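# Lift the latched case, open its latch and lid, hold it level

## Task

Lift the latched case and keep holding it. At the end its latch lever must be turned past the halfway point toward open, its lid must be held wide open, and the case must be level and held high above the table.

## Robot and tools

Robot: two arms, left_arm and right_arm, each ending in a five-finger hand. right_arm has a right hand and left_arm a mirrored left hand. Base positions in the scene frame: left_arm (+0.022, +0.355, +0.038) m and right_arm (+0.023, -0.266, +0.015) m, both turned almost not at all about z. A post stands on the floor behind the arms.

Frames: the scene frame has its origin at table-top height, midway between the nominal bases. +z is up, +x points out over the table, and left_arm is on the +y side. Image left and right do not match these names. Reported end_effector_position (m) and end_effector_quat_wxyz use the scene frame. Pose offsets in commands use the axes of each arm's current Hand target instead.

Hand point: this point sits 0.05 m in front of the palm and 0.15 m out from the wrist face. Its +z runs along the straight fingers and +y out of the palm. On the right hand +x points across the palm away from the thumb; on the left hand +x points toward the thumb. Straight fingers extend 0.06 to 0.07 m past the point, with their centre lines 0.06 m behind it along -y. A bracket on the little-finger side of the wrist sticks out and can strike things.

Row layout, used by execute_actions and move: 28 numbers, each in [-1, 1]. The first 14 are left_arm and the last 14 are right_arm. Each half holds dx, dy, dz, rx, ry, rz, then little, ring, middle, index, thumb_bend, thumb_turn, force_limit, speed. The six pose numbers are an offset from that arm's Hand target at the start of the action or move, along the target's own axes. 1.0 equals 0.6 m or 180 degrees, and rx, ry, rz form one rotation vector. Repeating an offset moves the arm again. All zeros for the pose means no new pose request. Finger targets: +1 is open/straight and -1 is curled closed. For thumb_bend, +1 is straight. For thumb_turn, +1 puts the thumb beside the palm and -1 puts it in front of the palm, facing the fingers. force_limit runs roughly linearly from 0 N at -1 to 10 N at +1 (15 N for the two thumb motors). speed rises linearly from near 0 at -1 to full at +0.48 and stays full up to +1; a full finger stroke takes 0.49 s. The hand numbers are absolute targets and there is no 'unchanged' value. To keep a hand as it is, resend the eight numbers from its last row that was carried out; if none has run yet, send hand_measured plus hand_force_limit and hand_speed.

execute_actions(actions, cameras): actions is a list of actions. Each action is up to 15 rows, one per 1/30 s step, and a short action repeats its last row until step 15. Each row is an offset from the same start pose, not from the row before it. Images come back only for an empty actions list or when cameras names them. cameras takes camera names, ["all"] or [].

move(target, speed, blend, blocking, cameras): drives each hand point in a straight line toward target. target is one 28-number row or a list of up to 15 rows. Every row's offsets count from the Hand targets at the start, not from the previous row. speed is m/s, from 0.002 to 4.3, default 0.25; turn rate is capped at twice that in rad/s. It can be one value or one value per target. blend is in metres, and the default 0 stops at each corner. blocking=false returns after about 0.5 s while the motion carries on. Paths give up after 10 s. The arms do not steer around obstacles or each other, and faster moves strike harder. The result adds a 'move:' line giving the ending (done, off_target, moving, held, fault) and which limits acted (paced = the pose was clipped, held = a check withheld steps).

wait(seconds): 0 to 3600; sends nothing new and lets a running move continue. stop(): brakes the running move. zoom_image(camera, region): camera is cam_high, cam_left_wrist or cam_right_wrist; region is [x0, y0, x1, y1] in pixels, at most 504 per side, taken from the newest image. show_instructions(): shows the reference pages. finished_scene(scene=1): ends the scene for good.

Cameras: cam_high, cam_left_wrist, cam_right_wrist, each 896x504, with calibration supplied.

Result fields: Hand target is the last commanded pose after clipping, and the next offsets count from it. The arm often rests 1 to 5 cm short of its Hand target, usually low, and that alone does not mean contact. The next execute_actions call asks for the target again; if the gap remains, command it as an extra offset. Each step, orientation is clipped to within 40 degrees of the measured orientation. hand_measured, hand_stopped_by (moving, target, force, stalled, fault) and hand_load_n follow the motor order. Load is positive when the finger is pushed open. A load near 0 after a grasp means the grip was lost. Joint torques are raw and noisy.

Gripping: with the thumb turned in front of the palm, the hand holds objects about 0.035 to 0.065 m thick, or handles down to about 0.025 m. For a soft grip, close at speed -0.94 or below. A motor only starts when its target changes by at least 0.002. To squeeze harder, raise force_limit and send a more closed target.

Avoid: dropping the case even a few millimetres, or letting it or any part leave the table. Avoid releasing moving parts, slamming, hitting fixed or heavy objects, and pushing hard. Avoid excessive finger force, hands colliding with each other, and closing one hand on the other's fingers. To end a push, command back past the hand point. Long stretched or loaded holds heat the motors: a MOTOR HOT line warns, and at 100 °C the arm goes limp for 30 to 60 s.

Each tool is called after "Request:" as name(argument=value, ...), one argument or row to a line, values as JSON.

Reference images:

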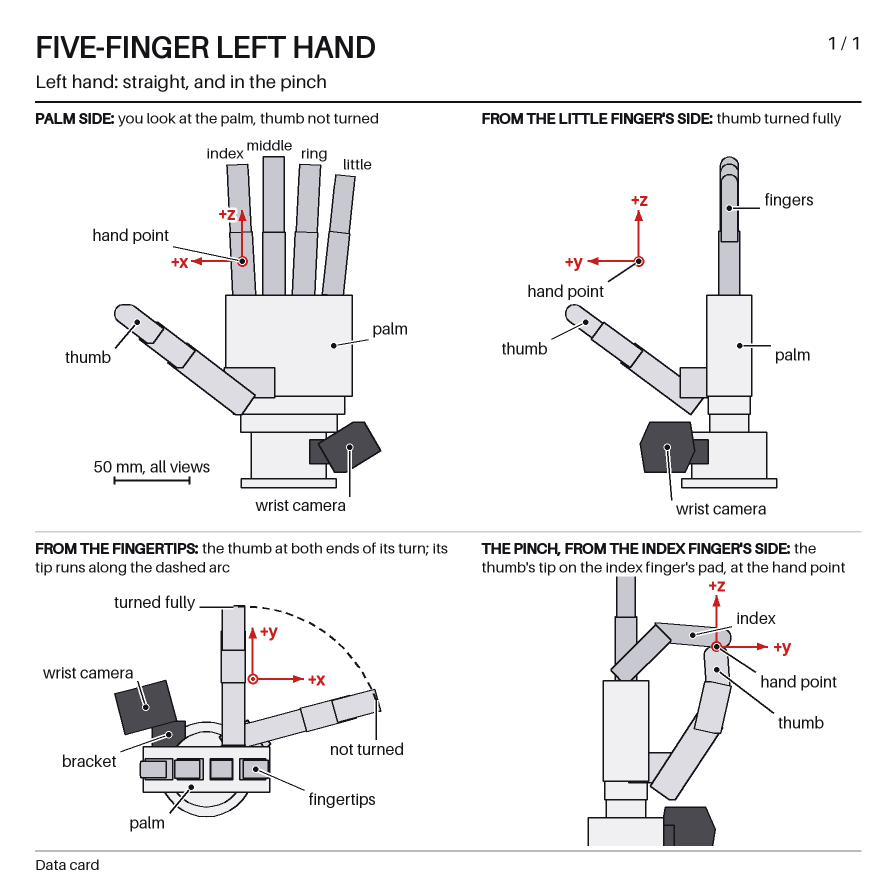

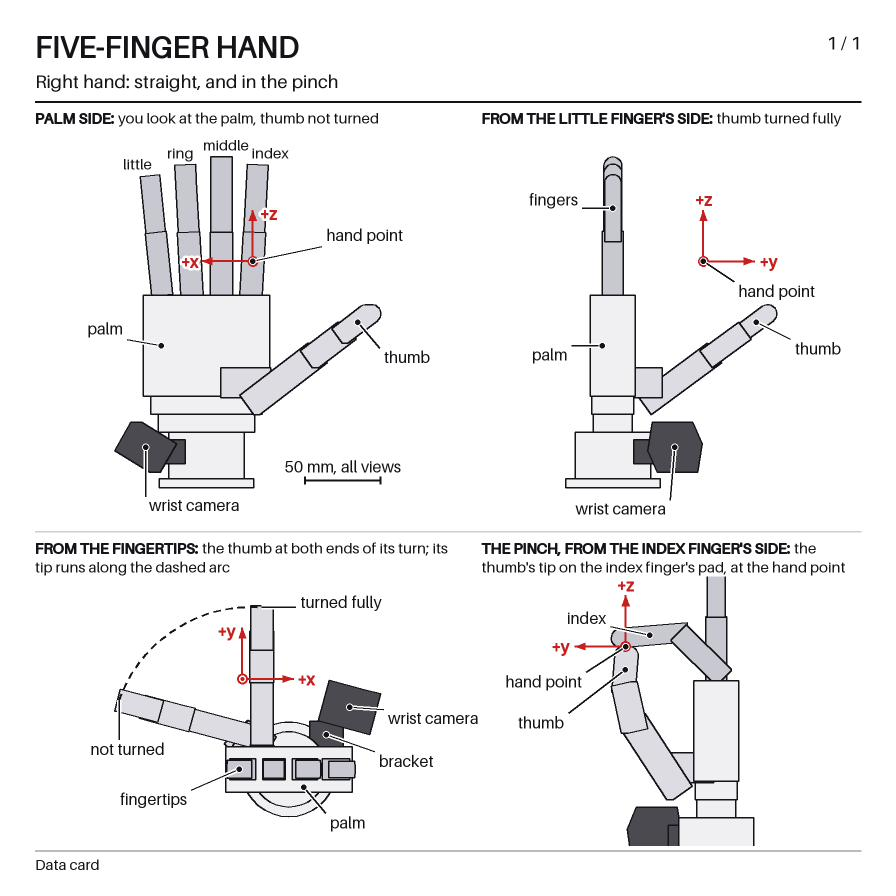

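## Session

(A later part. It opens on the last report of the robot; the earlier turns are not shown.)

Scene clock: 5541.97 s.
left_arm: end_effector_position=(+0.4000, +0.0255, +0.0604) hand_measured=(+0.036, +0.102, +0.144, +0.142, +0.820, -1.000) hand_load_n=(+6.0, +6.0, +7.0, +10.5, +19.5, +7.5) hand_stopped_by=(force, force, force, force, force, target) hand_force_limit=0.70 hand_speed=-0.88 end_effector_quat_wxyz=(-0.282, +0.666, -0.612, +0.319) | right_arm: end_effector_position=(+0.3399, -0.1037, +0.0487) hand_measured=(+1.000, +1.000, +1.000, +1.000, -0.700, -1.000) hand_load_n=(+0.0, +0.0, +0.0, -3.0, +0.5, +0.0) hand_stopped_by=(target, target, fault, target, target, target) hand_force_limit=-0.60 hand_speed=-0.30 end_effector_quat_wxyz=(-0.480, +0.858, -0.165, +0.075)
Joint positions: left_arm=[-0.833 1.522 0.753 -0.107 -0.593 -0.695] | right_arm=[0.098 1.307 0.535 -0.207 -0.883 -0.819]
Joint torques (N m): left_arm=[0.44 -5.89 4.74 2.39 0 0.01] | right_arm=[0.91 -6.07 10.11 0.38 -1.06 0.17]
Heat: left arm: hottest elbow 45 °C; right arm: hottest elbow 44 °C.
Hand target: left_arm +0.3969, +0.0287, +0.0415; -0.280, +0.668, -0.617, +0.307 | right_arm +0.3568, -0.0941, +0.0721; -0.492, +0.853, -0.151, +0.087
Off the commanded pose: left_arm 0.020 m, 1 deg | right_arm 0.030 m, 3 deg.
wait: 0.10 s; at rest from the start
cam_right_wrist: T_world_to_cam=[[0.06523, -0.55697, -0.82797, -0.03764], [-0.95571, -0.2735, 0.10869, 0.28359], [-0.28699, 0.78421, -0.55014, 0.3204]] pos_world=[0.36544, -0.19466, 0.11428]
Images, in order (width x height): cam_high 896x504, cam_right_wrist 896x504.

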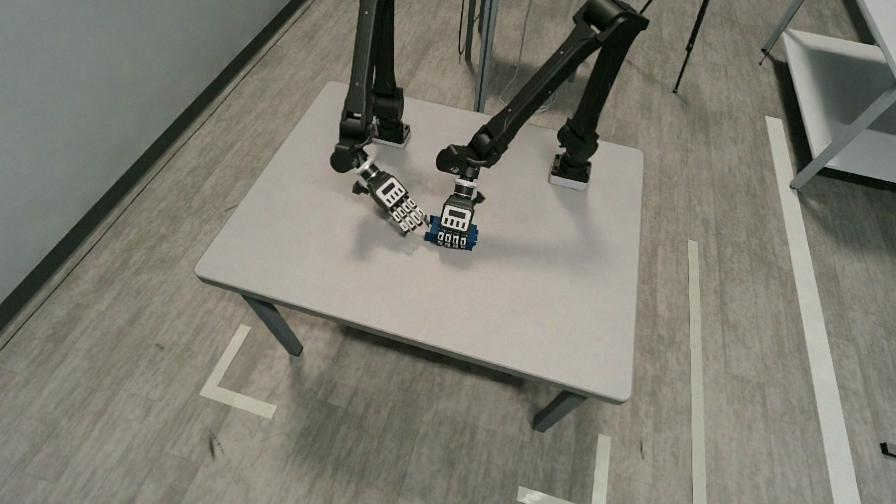

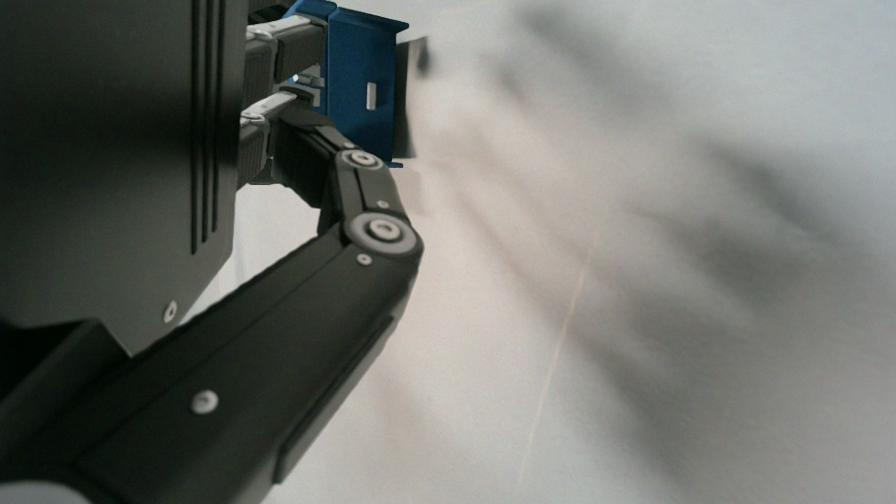

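Request:
move(
  target=[-0.0030,0.0400,0.0260,0,0,0,-0.7,-0.7,-0.7,-0.7,0.4,-1,0.7,-0.88,0,0,0,0,0,0,1,1,1,1,-0.7,-1,-0.6,-0.3],
  speed=0.03,
  cameras=["cam_high","cam_left_wrist","cam_right_wrist"],
)

Request:
zoom_image(
  camera="cam_right_wrist",
  region=[240, 0, 460, 180],
)

Request:
zoom_image(
  camera="cam_high",
  region=[415, 205, 445, 255],
)

Scene clock: 5591.80 s.
left_arm: end_effector_position=(+0.4072, +0.0220, +0.0550) hand_measured=(+0.036, +0.102, +0.144, +0.142, +0.820, -1.000) hand_load_n=(+5.5, +3.5, +4.0, +8.0, +20.0, +5.5) hand_stopped_by=(force, force, force, force, force, target) hand_force_limit=0.70 hand_speed=-0.88 end_effector_quat_wxyz=(-0.288, +0.664, -0.601, +0.339) | right_arm: end_effector_position=(+0.3425, -0.1029, +0.0519) hand_measured=(+1.000, +1.000, +1.000, +1.000, -0.700, -1.000) hand_load_n=(+0.0, +0.0, -1.5, +0.0, +0.0, +0.0) hand_stopped_by=(target, target, fault, target, target, target) hand_force_limit=-0.60 hand_speed=-0.30 end_effector_quat_wxyz=(-0.482, +0.857, -0.164, +0.077)
Joint positions: left_arm=[-0.833 1.548 0.733 -0.012 -0.607 -0.686] | right_arm=[0.099 1.304 0.541 -0.207 -0.883 -0.815]
Joint torques (N m): left_arm=[-0.15 -4.01 3.63 1.96 0.36 -0.17] | right_arm=[0.97 -5.83 9.74 0.39 -1.03 0.13]
Heat: left arm: hottest elbow 44 °C; right arm: hottest elbow 45 °C.
Hand target: left_arm +0.3929, +0.0285, +0.0130; -0.280, +0.668, -0.618, +0.307 | right_arm +0.3568, -0.0941, +0.0721; -0.492, +0.853, -0.151, +0.087
Off the commanded pose: left_arm 0.045 m, 4 deg | right_arm 0.026 m, 2 deg.
move: off_target (left_arm)
cam_left_wrist: T_world_to_cam=[[0.59493, -0.08749, 0.79901, -0.29245], [-0.4986, -0.81986, 0.28148, 0.2024], [0.63045, -0.56584, -0.53138, -0.10224]] pos_world=[0.33936, 0.0825, 0.12237]
cam_right_wrist: T_world_to_cam=[[0.06958, -0.5551, -0.82887, -0.03602], [-0.95652, -0.27303, 0.10256, 0.28663], [-0.28323, 0.7857, -0.54996, 0.32115]] pos_world=[0.36763, -0.19406, 0.11738]

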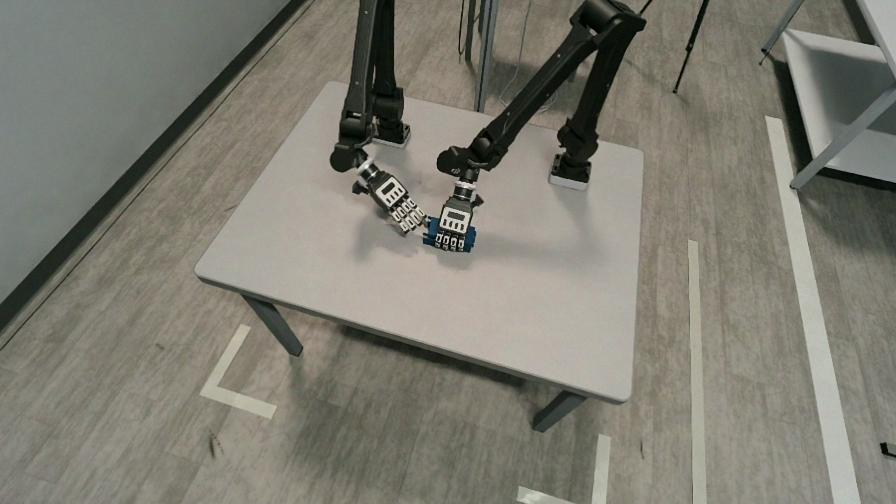

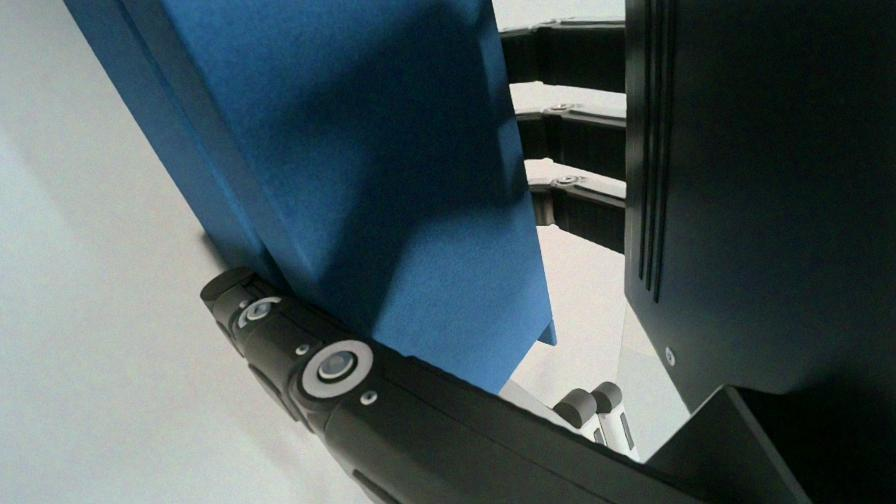

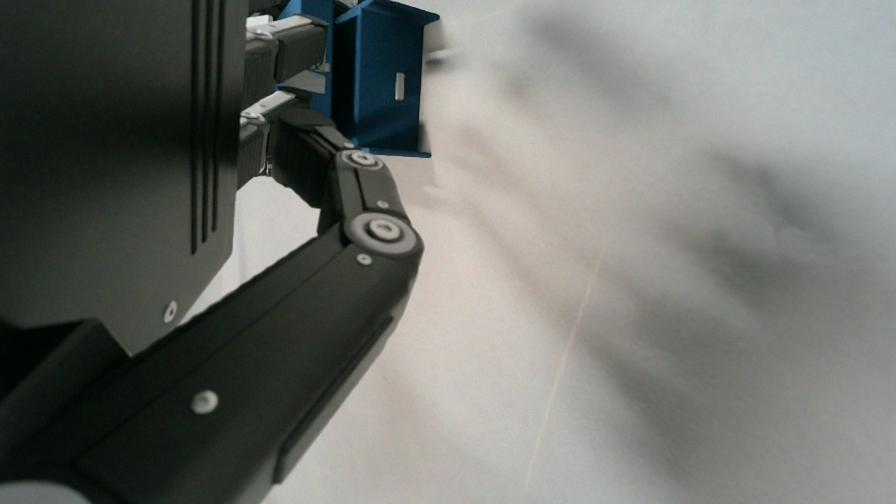

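Scaled by 2.291 from the camera's image (finer frame: 1280x720).

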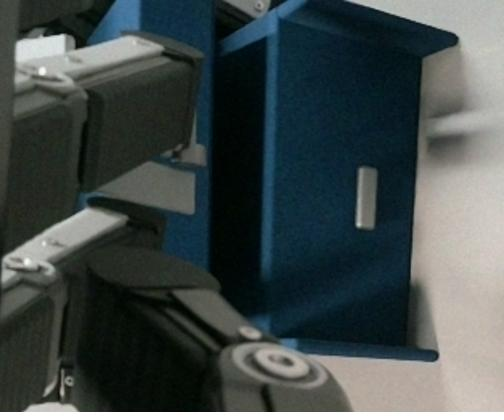

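Scaled by 10.080 from the camera's image (finer frame: 1280x720).

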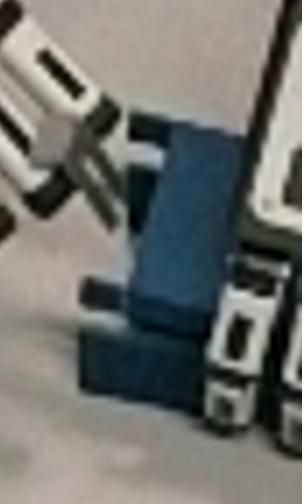

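Request:
move(
  target=[0,0,0,0,0,0,-0.7,-0.7,-0.7,-0.7,0.4,-1,0.7,-0.88,0,-0.0231,-0.0117,0,0,0,1,1,1,1,-0.7,-1,-0.6,-0.3],
  speed=0.03,
  cameras=["cam_high","cam_left_wrist","cam_right_wrist"],
)

Request:
zoom_image(
  camera="cam_right_wrist",
  region=[240, 0, 460, 180],
)

Request:
zoom_image(
  camera="cam_high",
  region=[405, 200, 480, 260],
)

Scene clock: 5600.10 s.
left_arm: end_effector_position=(+0.4075, +0.0217, +0.0550) hand_measured=(+0.036, +0.102, +0.144, +0.142, +0.820, -1.000) hand_load_n=(+5.5, +3.5, +4.0, +8.5, +19.5, +6.0) hand_stopped_by=(force, force, force, force, force, target) hand_force_limit=0.70 hand_speed=-0.88 end_effector_quat_wxyz=(-0.288, +0.664, -0.601, +0.340) | right_arm: end_effector_position=(+0.3430, -0.1007, +0.0679) hand_measured=(+1.000, +1.000, +1.000, +1.000, -0.700, -1.000) hand_load_n=(+0.0, +0.0, -1.0, +0.0, +0.0, +0.0) hand_stopped_by=(target, target, fault, target, target, target) hand_force_limit=-0.60 hand_speed=-0.30 end_effector_quat_wxyz=(-0.484, +0.856, -0.161, +0.077)
Joint positions: left_arm=[-0.833 1.549 0.733 -0.01 -0.607 -0.686] | right_arm=[0.104 1.265 0.561 -0.258 -0.886 -0.811]
Joint torques (N m): left_arm=[-0.21 -4.07 3.74 1.91 0.37 -0.18] | right_arm=[0.62 -5.48 10.21 0.32 -0.8 0.14]
Heat: left arm: hottest elbow 43 °C; right arm: hottest elbow 45 °C.
Hand target: left_arm +0.3930, +0.0285, +0.0130; -0.280, +0.668, -0.617, +0.307 | right_arm +0.3570, -0.0932, +0.0876; -0.493, +0.853, -0.151, +0.087
Off the commanded pose: left_arm 0.045 m, 4 deg | right_arm 0.025 m, 2 deg.
move: off_target (right_arm)
cam_left_wrist: T_world_to_cam=[[0.59395, -0.08653, 0.79984, -0.29228], [-0.49866, -0.81977, 0.28162, 0.20239], [0.63132, -0.56611, -0.53005, -0.10302]] pos_world=[0.33956, 0.0823, 0.12217]
cam_right_wrist: T_world_to_cam=[[0.07526, -0.55095, -0.83113, -0.02288], [-0.95575, -0.27756, 0.09745, 0.28568], [-0.28438, 0.78703, -0.54747, 0.32866]] pos_world=[0.36822, -0.19197, 0.13308]

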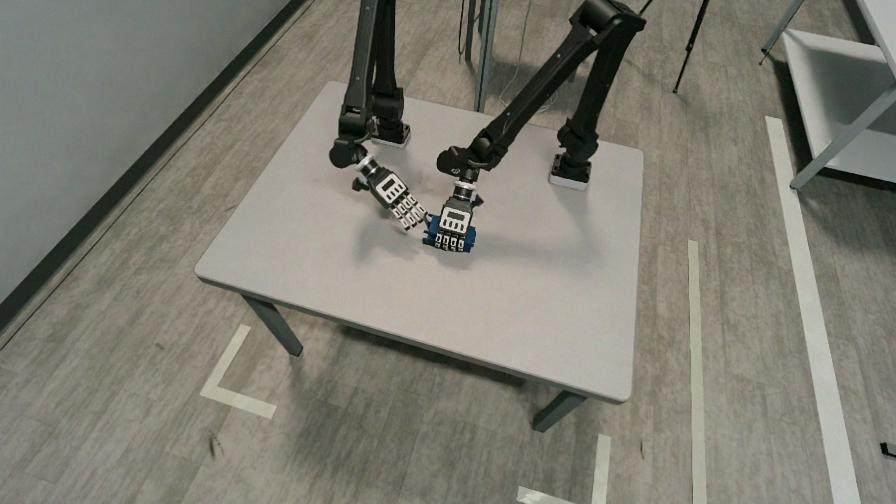

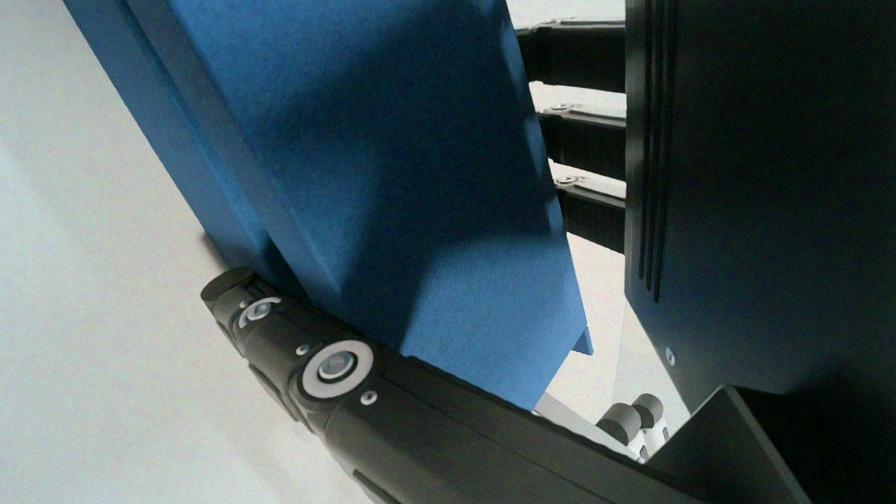

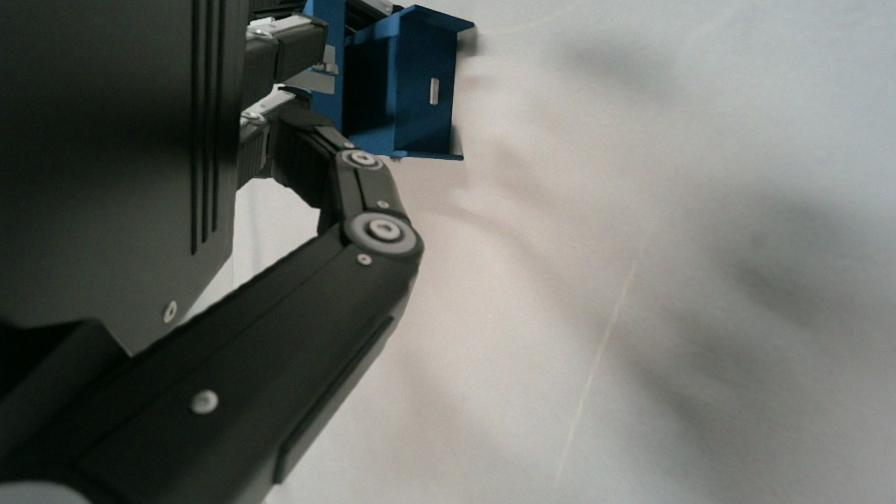

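Scaled by 2.291 from the camera's image (finer frame: 1280x720).

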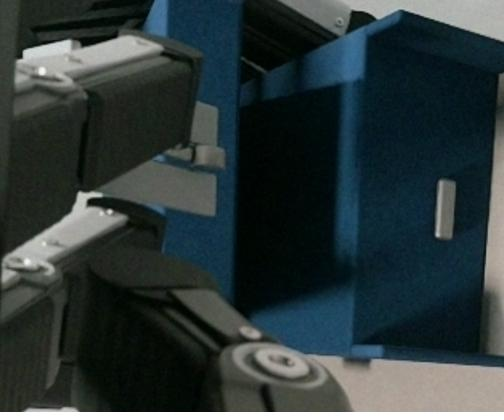

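Scaled by 6.720 from the camera's image (finer frame: 1280x720).

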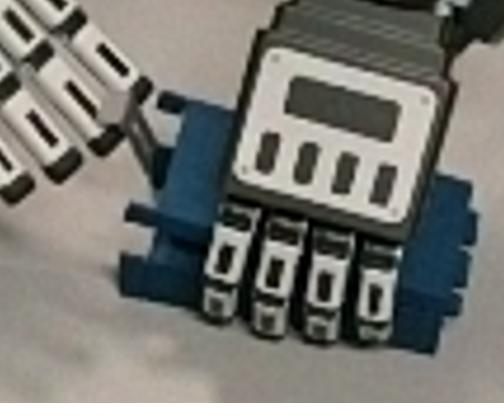

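Request:
move(
  target=[0,0,0,0,0,0,-0.7,-0.7,-0.7,-0.7,0.4,-1,0.7,-0.88,-0.001,-0.0201,-0.0056,0,0,0,1,1,1,1,-0.7,-1,-0.6,-0.3],
  speed=0.03,
  cameras=["cam_high","cam_left_wrist","cam_right_wrist"],
)

Request:
zoom_image(
  camera="cam_high",
  region=[405, 200, 480, 260],
)

Scene clock: 5604.73 s.
left_arm: end_effector_position=(+0.4075, +0.0217, +0.0550) hand_measured=(+0.036, +0.102, +0.144, +0.142, +0.820, -1.000) hand_load_n=(+5.5, +3.5, +3.5, +8.0, +19.5, +5.5) hand_stopped_by=(force, force, force, force, force, target) hand_force_limit=0.70 hand_speed=-0.88 end_effector_quat_wxyz=(-0.288, +0.664, -0.601, +0.340) | right_arm: end_effector_position=(+0.3429, -0.0976, +0.0786) hand_measured=(+1.000, +1.000, +1.000, +1.000, -0.700, -1.000) hand_load_n=(+0.0, +0.0, -1.5, +0.0, +0.0, +0.0) hand_stopped_by=(target, target, fault, target, target, target) hand_force_limit=-0.60 hand_speed=-0.30 end_effector_quat_wxyz=(-0.484, +0.856, -0.162, +0.076)
Joint positions: left_arm=[-0.833 1.549 0.733 -0.01 -0.607 -0.686] | right_arm=[0.113 1.241 0.576 -0.292 -0.883 -0.799]
Joint torques (N m): left_arm=[-0.26 -3.78 3.64 1.98 0.39 -0.15] | right_arm=[0.85 -5.48 10.55 0.29 -0.7 0.14]
Heat: left arm: hottest elbow 43 °C; right arm: hottest elbow 45 °C.
Hand target: left_arm +0.3930, +0.0285, +0.0130; -0.280, +0.668, -0.617, +0.307 | right_arm +0.3574, -0.0901, +0.0996; -0.492, +0.853, -0.151, +0.087
Off the commanded pose: left_arm 0.045 m, 4 deg | right_arm 0.027 m, 2 deg.
move: off_target (right_arm)
cam_left_wrist: T_world_to_cam=[[0.59395, -0.08653, 0.79984, -0.29228], [-0.49866, -0.81977, 0.28162, 0.20239], [0.63132, -0.56611, -0.53005, -0.10302]] pos_world=[0.33956, 0.0823, 0.12217]
cam_right_wrist: T_world_to_cam=[[0.07333, -0.55024, -0.83178, -0.01152], [-0.95504, -0.27897, 0.10035, 0.28476], [-0.28726, 0.78703, -0.54596, 0.33287]] pos_world=[0.36843, -0.18887, 0.14358]

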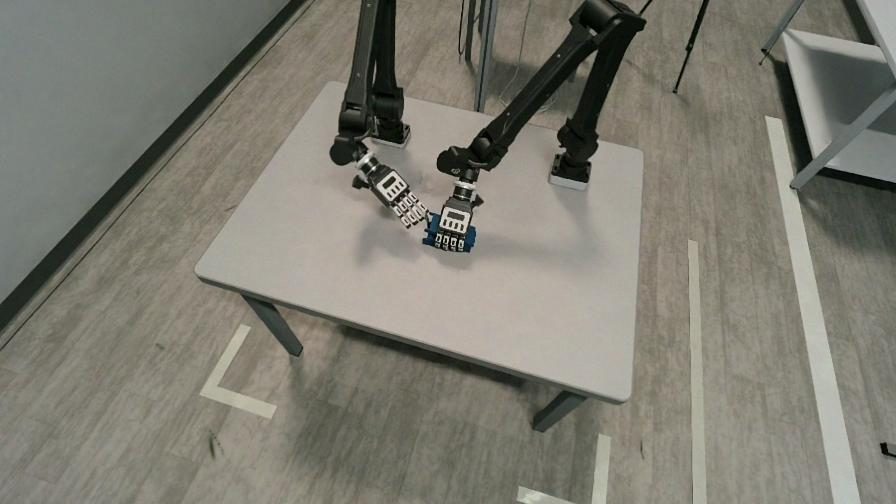

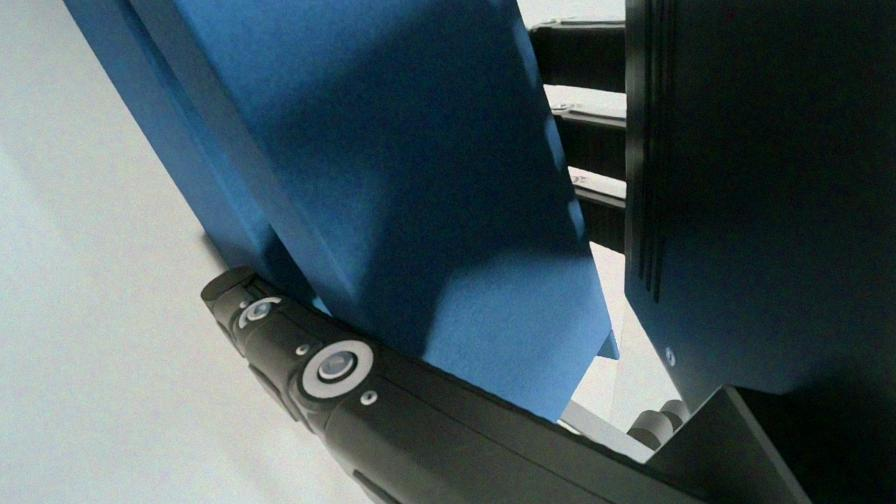

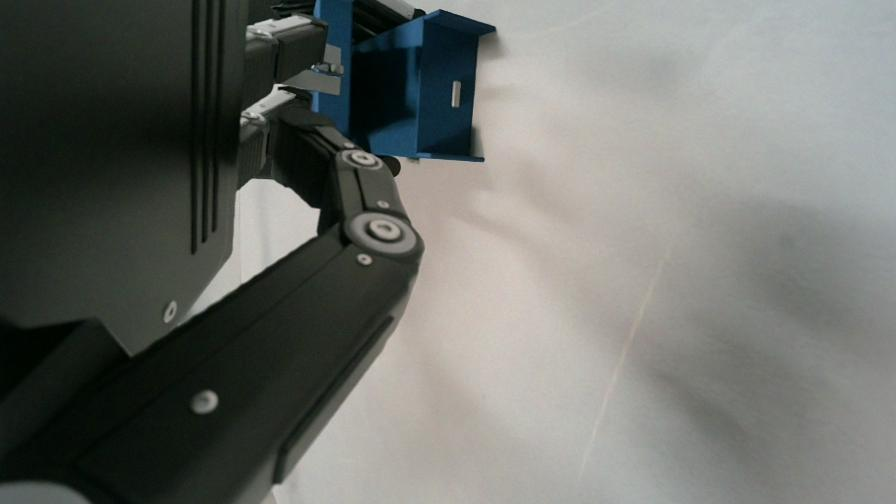

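Scaled by 6.720 from the camera's image (finer frame: 1280x720).

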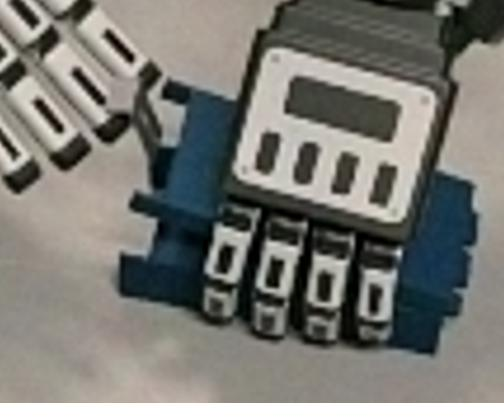

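Request:
move(
  target=[0,0,0,0,0,0,-0.7,-0.7,-0.7,-0.7,0.4,-1,0.7,-0.88,-0.001,-0.0125,-0.0025,0,0,0,1,1,1,1,-0.7,-1,-0.6,-0.3],
  speed=0.03,
  cameras=["cam_high","cam_left_wrist"],
)

Request:
zoom_image(
  camera="cam_high",
  region=[405, 200, 480, 260],
)

Scene clock: 5608.83 s.
left_arm: end_effector_position=(+0.4078, +0.0214, +0.0550) hand_measured=(+0.036, +0.102, +0.144, +0.142, +0.820, -1.000) hand_load_n=(+5.5, +4.0, +4.0, +9.0, +19.0, +6.0) hand_stopped_by=(force, force, force, force, force, target) hand_force_limit=0.70 hand_speed=-0.88 end_effector_quat_wxyz=(-0.288, +0.664, -0.600, +0.340) | right_arm: end_effector_position=(+0.3431, -0.0958, +0.0841) hand_measured=(+1.000, +1.000, +1.000, +1.000, -0.700, -1.000) hand_load_n=(+0.0, +0.0, -2.0, +0.0, +0.0, +0.0) hand_stopped_by=(target, target, fault, target, target, target) hand_force_limit=-0.60 hand_speed=-0.30 end_effector_quat_wxyz=(-0.483, +0.857, -0.163, +0.075)
Joint positions: left_arm=[-0.833 1.549 0.733 -0.008 -0.607 -0.686] | right_arm=[0.12 1.23 0.586 -0.31 -0.876 -0.79]
Joint torques (N m): left_arm=[-0.44 -3.9 3.67 1.89 0.41 -0.16] | right_arm=[0.73 -5.42 10.86 0.29 -0.79 0.13]
Heat: left arm: hottest elbow 43 °C; right arm: hottest elbow 45 °C.
Hand target: left_arm +0.3930, +0.0285, +0.0130; -0.280, +0.668, -0.617, +0.307 | right_arm +0.3578, -0.0875, +0.1069; -0.492, +0.853, -0.151, +0.087
Off the commanded pose: left_arm 0.045 m, 4 deg | right_arm 0.028 m, 2 deg.
move: off_target (right_arm)
cam_left_wrist: T_world_to_cam=[[0.59312, -0.08566, 0.80055, -0.29221], [-0.49899, -0.81944, 0.28201, 0.20239], [0.63184, -0.56673, -0.52877, -0.10359]] pos_world=[0.33976, 0.0821, 0.12208]

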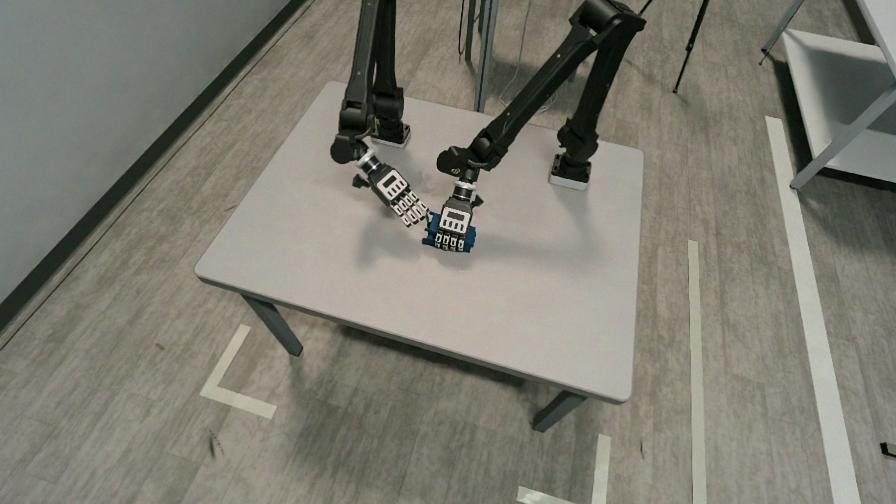

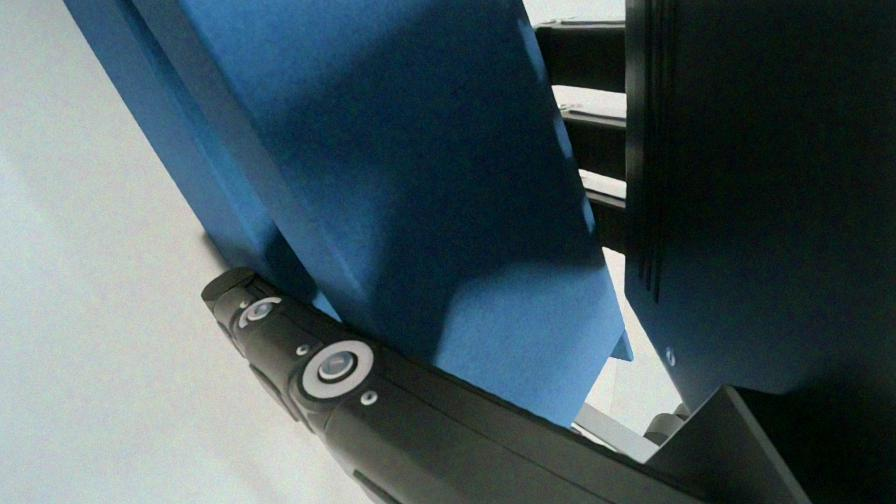

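Scaled by 6.720 from the camera's image (finer frame: 1280x720).

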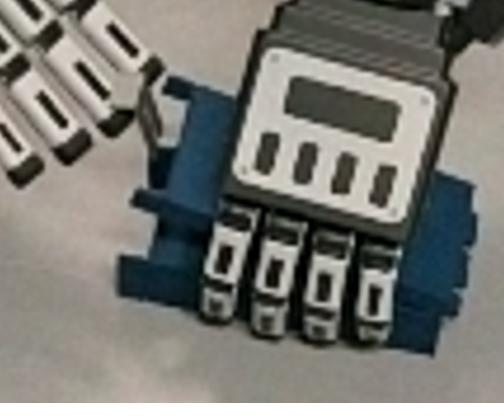

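Request:
move(
  target=[0,0,0,0,0,0,-0.7,-0.7,-0.7,-0.7,0.4,-1,0.7,-0.88,0,0.036,0.0208,0,0,0,1,1,1,1,-0.7,-1,-0.6,-0.3],
  speed=0.03,
  cameras=["cam_high","cam_left_wrist","cam_right_wrist"],
)

Request:
zoom_image(
  camera="cam_high",
  region=[405, 200, 480, 260],
)

Scene clock: 5615.77 s.
left_arm: end_effector_position=(+0.4092, +0.0216, +0.0547) hand_measured=(+0.036, +0.102, +0.144, +0.142, +0.820, -1.000) hand_load_n=(+4.5, +3.5, +4.5, +10.0, +19.0, +7.5) hand_stopped_by=(force, force, force, force, force, target) hand_force_limit=0.70 hand_speed=-0.88 end_effector_quat_wxyz=(-0.290, +0.664, -0.598, +0.341) | right_arm: end_effector_position=(+0.3508, -0.0946, +0.0791) hand_measured=(+1.000, +1.000, +1.000, +1.000, -0.700, -1.000) hand_load_n=(+0.0, +0.0, +0.0, -2.5, +0.0, +0.0) hand_stopped_by=(target, target, fault, target, target, target) hand_force_limit=-0.60 hand_speed=-0.30 end_effector_quat_wxyz=(-0.486, +0.855, -0.158, +0.082)
Joint positions: left_arm=[-0.833 1.553 0.733 -0.001 -0.614 -0.687] | right_arm=[0.12 1.257 0.586 -0.263 -0.878 -0.79]
Joint torques (N m): left_arm=[-0.38 -3.9 3.66 1.63 0.67 -0.16] | right_arm=[0.79 -3.84 7.86 1.85 -0.69 0.13]
Heat: left arm: hottest elbow 43 °C; right arm: hottest elbow 45 °C.
Hand target: left_arm +0.3930, +0.0285, +0.0130; -0.280, +0.668, -0.617, +0.307 | right_arm +0.3578, -0.0875, +0.0820; -0.492, +0.853, -0.151, +0.087
Off the commanded pose: left_arm 0.045 m, 5 deg | right_arm 0.010 m, 1 deg.
move: done
cam_left_wrist: T_world_to_cam=[[0.58926, -0.08303, 0.80366, -0.29144], [-0.49669, -0.82177, 0.27928, 0.20257], [0.63724, -0.56374, -0.52548, -0.10705]] pos_world=[0.34056, 0.08192, 0.12139]
cam_right_wrist: T_world_to_cam=[[0.08544, -0.54907, -0.8314, -0.01421], [-0.95663, -0.27844, 0.08558, 0.29487], [-0.27848, 0.78803, -0.54905, 0.33042]] pos_world=[0.37531, -0.18607, 0.14437]

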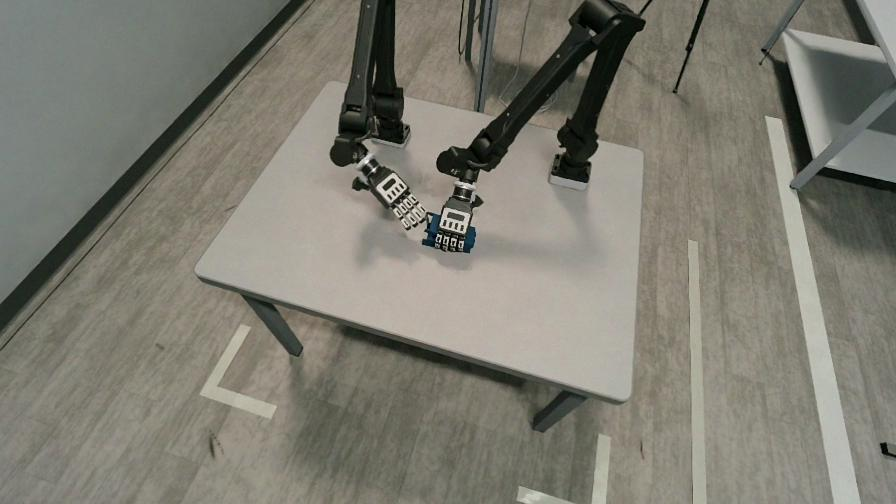

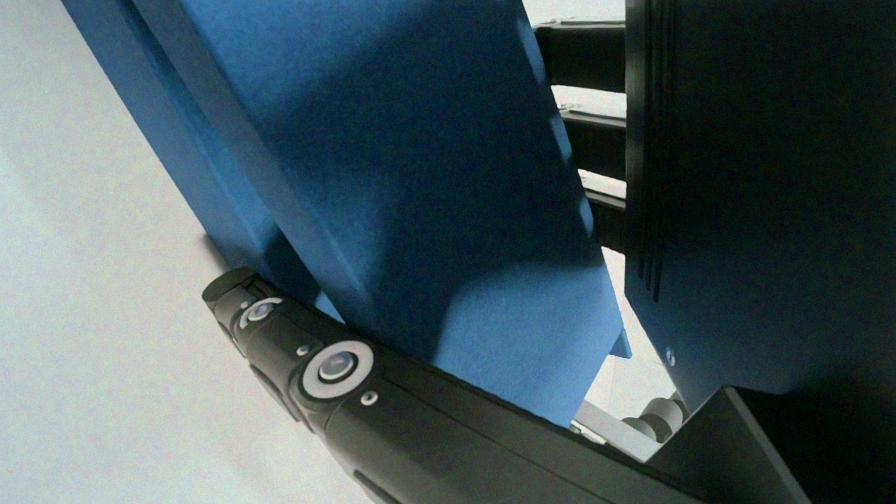

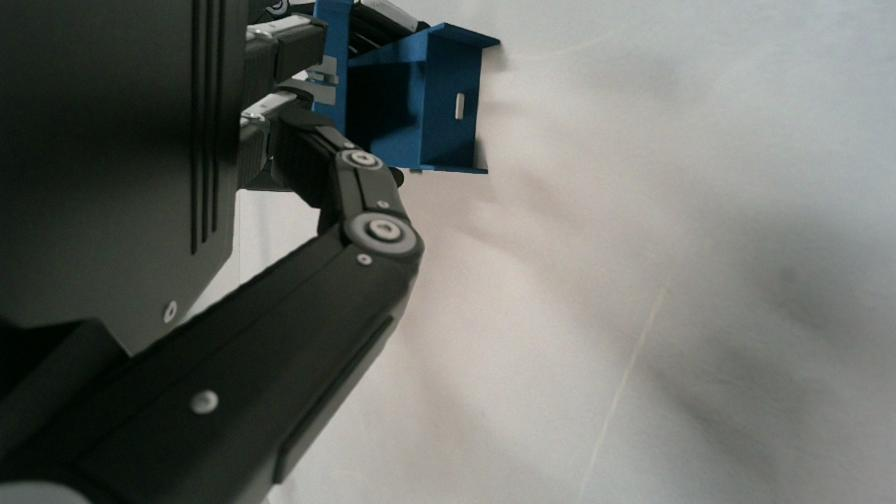

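Scaled by 6.720 from the camera's image (finer frame: 1280x720).

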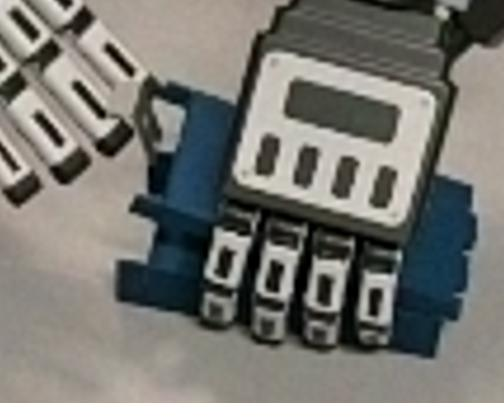

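Request:
move(
  target=[0,0,0,0,0,0,-0.7,-0.7,-0.7,-0.7,0.4,-1,0.7,-0.88,0,0.0216,0.0125,0,0,0,1,1,1,1,-0.7,-1,-0.6,-0.3],
  speed=0.03,
  cameras=["cam_high","cam_left_wrist","cam_right_wrist"],
)

Request:
zoom_image(
  camera="cam_high",
  region=[405, 200, 480, 260],
)

Scene clock: 5621.30 s.
left_arm: end_effector_position=(+0.4118, +0.0248, +0.0546) hand_measured=(+0.036, +0.102, +0.144, +0.142, +0.820, -1.000) hand_load_n=(+5.0, +3.5, +4.0, +10.0, +19.0, +6.0) hand_stopped_by=(force, force, force, force, force, target) hand_force_limit=0.70 hand_speed=-0.88 end_effector_quat_wxyz=(-0.294, +0.667, -0.594, +0.340) | right_arm: end_effector_position=(+0.3544, -0.0949, +0.0667) hand_measured=(+1.000, +1.000, +1.000, +1.000, -0.700, -1.000) hand_load_n=(+0.0, +0.0, -0.5, -3.0, +0.0, +0.0) hand_stopped_by=(target, target, fault, target, target, target) hand_force_limit=-0.60 hand_speed=-0.30 end_effector_quat_wxyz=(-0.486, +0.855, -0.157, +0.088)
Joint positions: left_arm=[-0.827 1.554 0.733 -0.001 -0.619 -0.688] | right_arm=[0.12 1.29 0.571 -0.204 -0.874 -0.79]
Joint torques (N m): left_arm=[-1.08 -4.01 3.73 1.52 0.92 -0.14] | right_arm=[0.79 -3.9 7.27 1.69 -0.85 0.12]
Heat: left arm: hottest elbow 42 °C; right arm: hottest elbow 45 °C.
Hand target: left_arm +0.3929, +0.0285, +0.0129; -0.280, +0.668, -0.618, +0.307 | right_arm +0.3579, -0.0875, +0.0671; -0.492, +0.853, -0.151, +0.087
Off the commanded pose: left_arm 0.046 m, 5 deg | right_arm 0.008 m, 1 deg.
move: done
cam_left_wrist: T_world_to_cam=[[0.58798, -0.07817, 0.80509, -0.29236], [-0.48866, -0.82749, 0.27654, 0.20355], [0.64458, -0.55601, -0.52475, -0.11032]] pos_world=[0.34248, 0.08424, 0.12119]
cam_right_wrist: T_world_to_cam=[[0.09319, -0.55144, -0.829, -0.02813], [-0.95827, -0.27568, 0.07566, 0.30076], [-0.27026, 0.78735, -0.55412, 0.32219]] pos_world=[0.3779, -0.18627, 0.13246]

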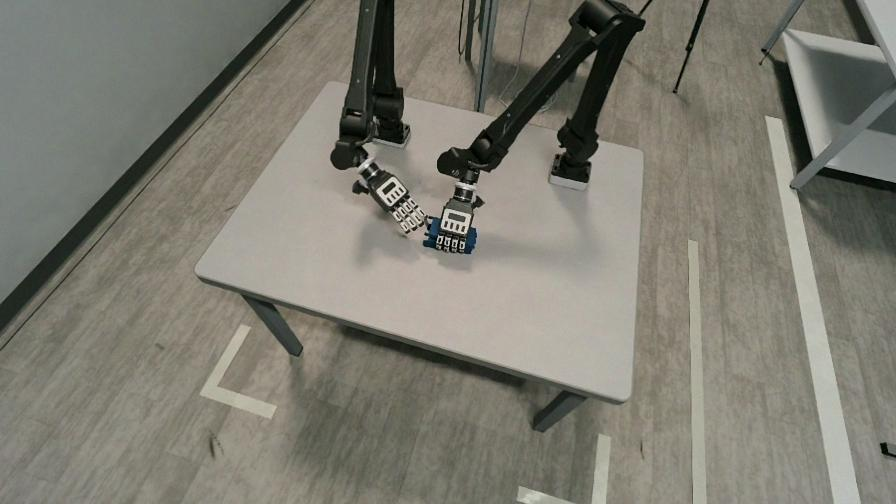

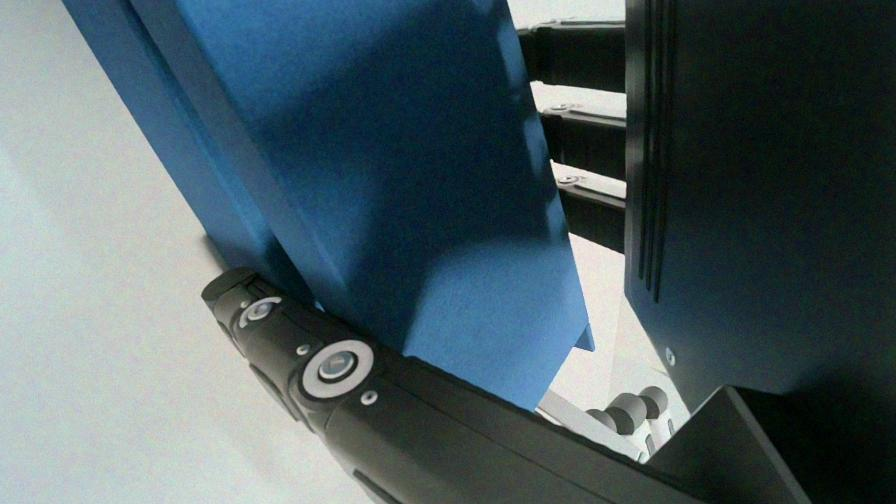

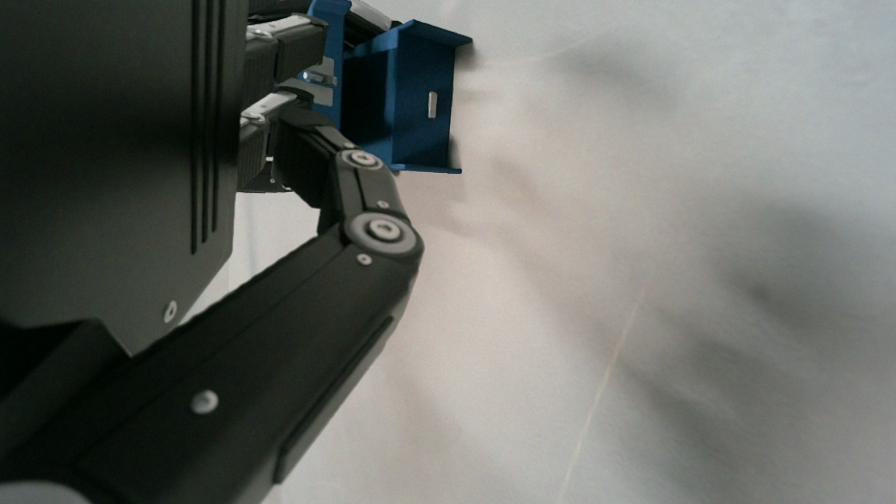

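Scaled by 6.720 from the camera's image (finer frame: 1280x720).

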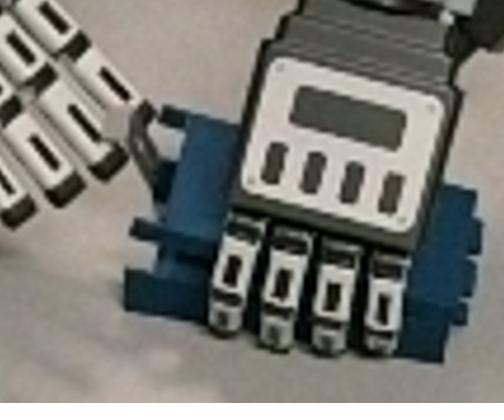

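Request:
zoom_image(
  camera="cam_right_wrist",
  region=[240, 0, 490, 200],
)

Request:
zoom_image(
  camera="cam_high",
  region=[410, 205, 440, 255],
)

Scaled by 2.016 from the camera's image (finer frame: 1280x720).

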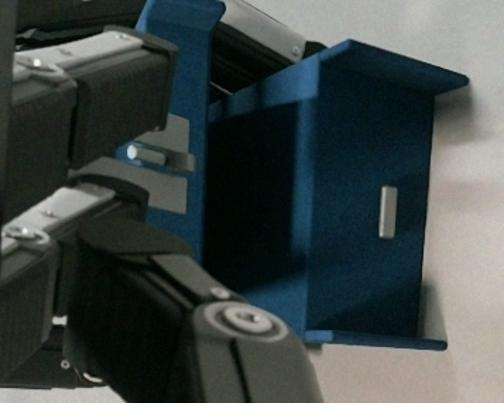

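Scaled by 10.080 from the camera's image (finer frame: 1280x720).

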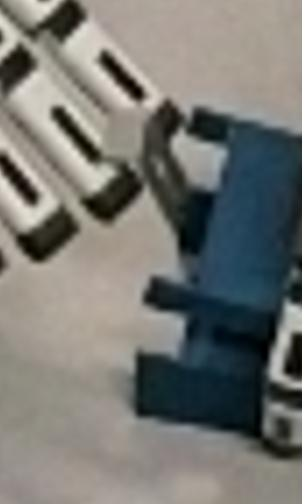

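Request:
move(
  target=[0,0,0,0,0,0,-0.7,-0.7,-0.7,-0.7,0.4,-1,0.7,-0.88,0.0094,-0.0593,-0.0303,0,0,0,1,1,1,1,-0.7,-1,-0.6,-0.3],
  speed=0.03,
  cameras=["cam_high","cam_left_wrist"],
)

Request:
zoom_image(
  camera="cam_high",
  region=[405, 200, 480, 260],
)

Scene clock: 5667.43 s.
left_arm: end_effector_position=(+0.4118, +0.0248, +0.0546) hand_measured=(+0.036, +0.102, +0.144, +0.142, +0.820, -1.000) hand_load_n=(+6.0, +4.0, +4.0, +9.0, +19.0, +5.0) hand_stopped_by=(force, force, force, force, force, target) hand_force_limit=0.70 hand_speed=-0.88 end_effector_quat_wxyz=(-0.294, +0.667, -0.594, +0.340) | right_arm: end_effector_position=(+0.3501, -0.0948, +0.0859) hand_measured=(+1.000, +1.000, +1.000, +1.000, -0.700, -1.000) hand_load_n=(+0.0, +0.0, -1.0, -0.5, +0.0, +0.0) hand_stopped_by=(target, target, fault, target, target, target) hand_force_limit=-0.60 hand_speed=-0.30 end_effector_quat_wxyz=(-0.484, +0.857, -0.162, +0.076)
Joint positions: left_arm=[-0.827 1.554 0.733 -0.001 -0.619 -0.688] | right_arm=[0.12 1.246 0.603 -0.307 -0.877 -0.79]
Joint torques (N m): left_arm=[-1.03 -4.25 3.64 1.55 0.9 -0.13] | right_arm=[0.67 -5.54 10.63 0.29 -0.79 0.11]
Heat: left arm: hottest elbow 41 °C; right arm: hottest elbow 43 °C.
Hand target: left_arm +0.3929, +0.0285, +0.0129; -0.280, +0.668, -0.618, +0.307 | right_arm +0.3638, -0.0875, +0.1070; -0.493, +0.853, -0.151, +0.087
Off the commanded pose: left_arm 0.046 m, 5 deg | right_arm 0.026 m, 2 deg.
move: off_target (right_arm)
cam_left_wrist: T_world_to_cam=[[0.58798, -0.07817, 0.80509, -0.29236], [-0.48866, -0.82749, 0.27654, 0.20355], [0.64458, -0.55601, -0.52475, -0.11032]] pos_world=[0.34248, 0.08424, 0.12119]

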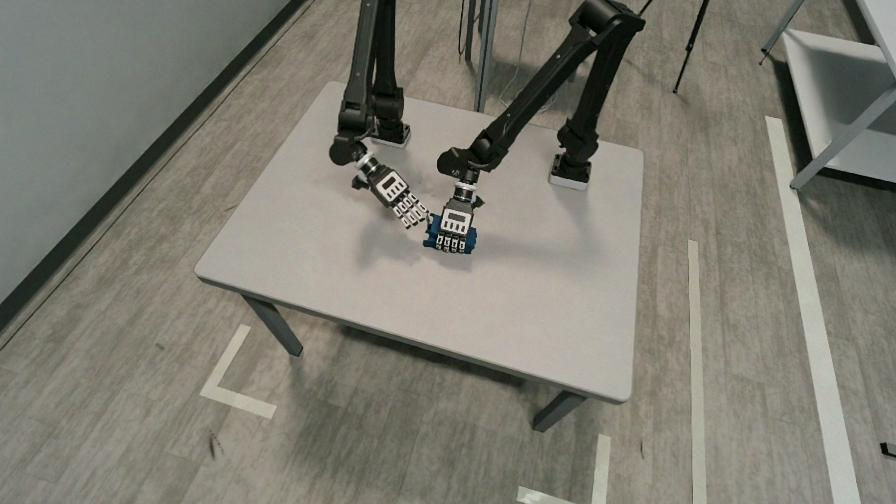

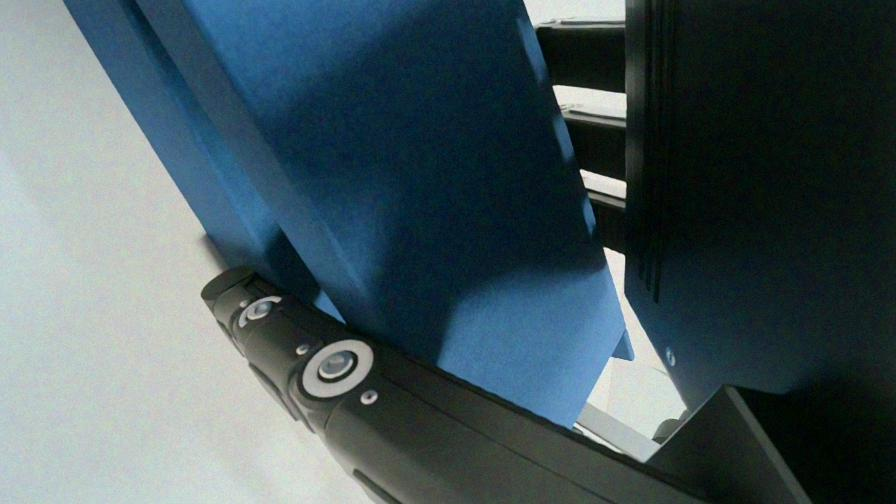

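Scaled by 6.720 from the camera's image (finer frame: 1280x720).

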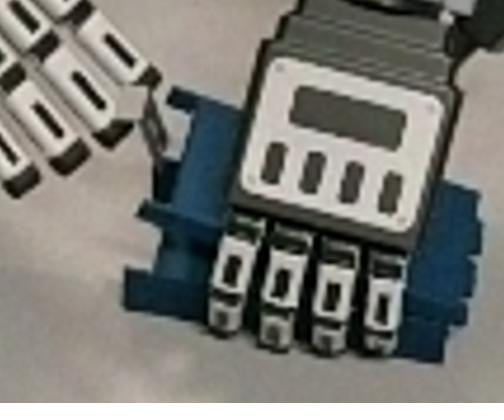

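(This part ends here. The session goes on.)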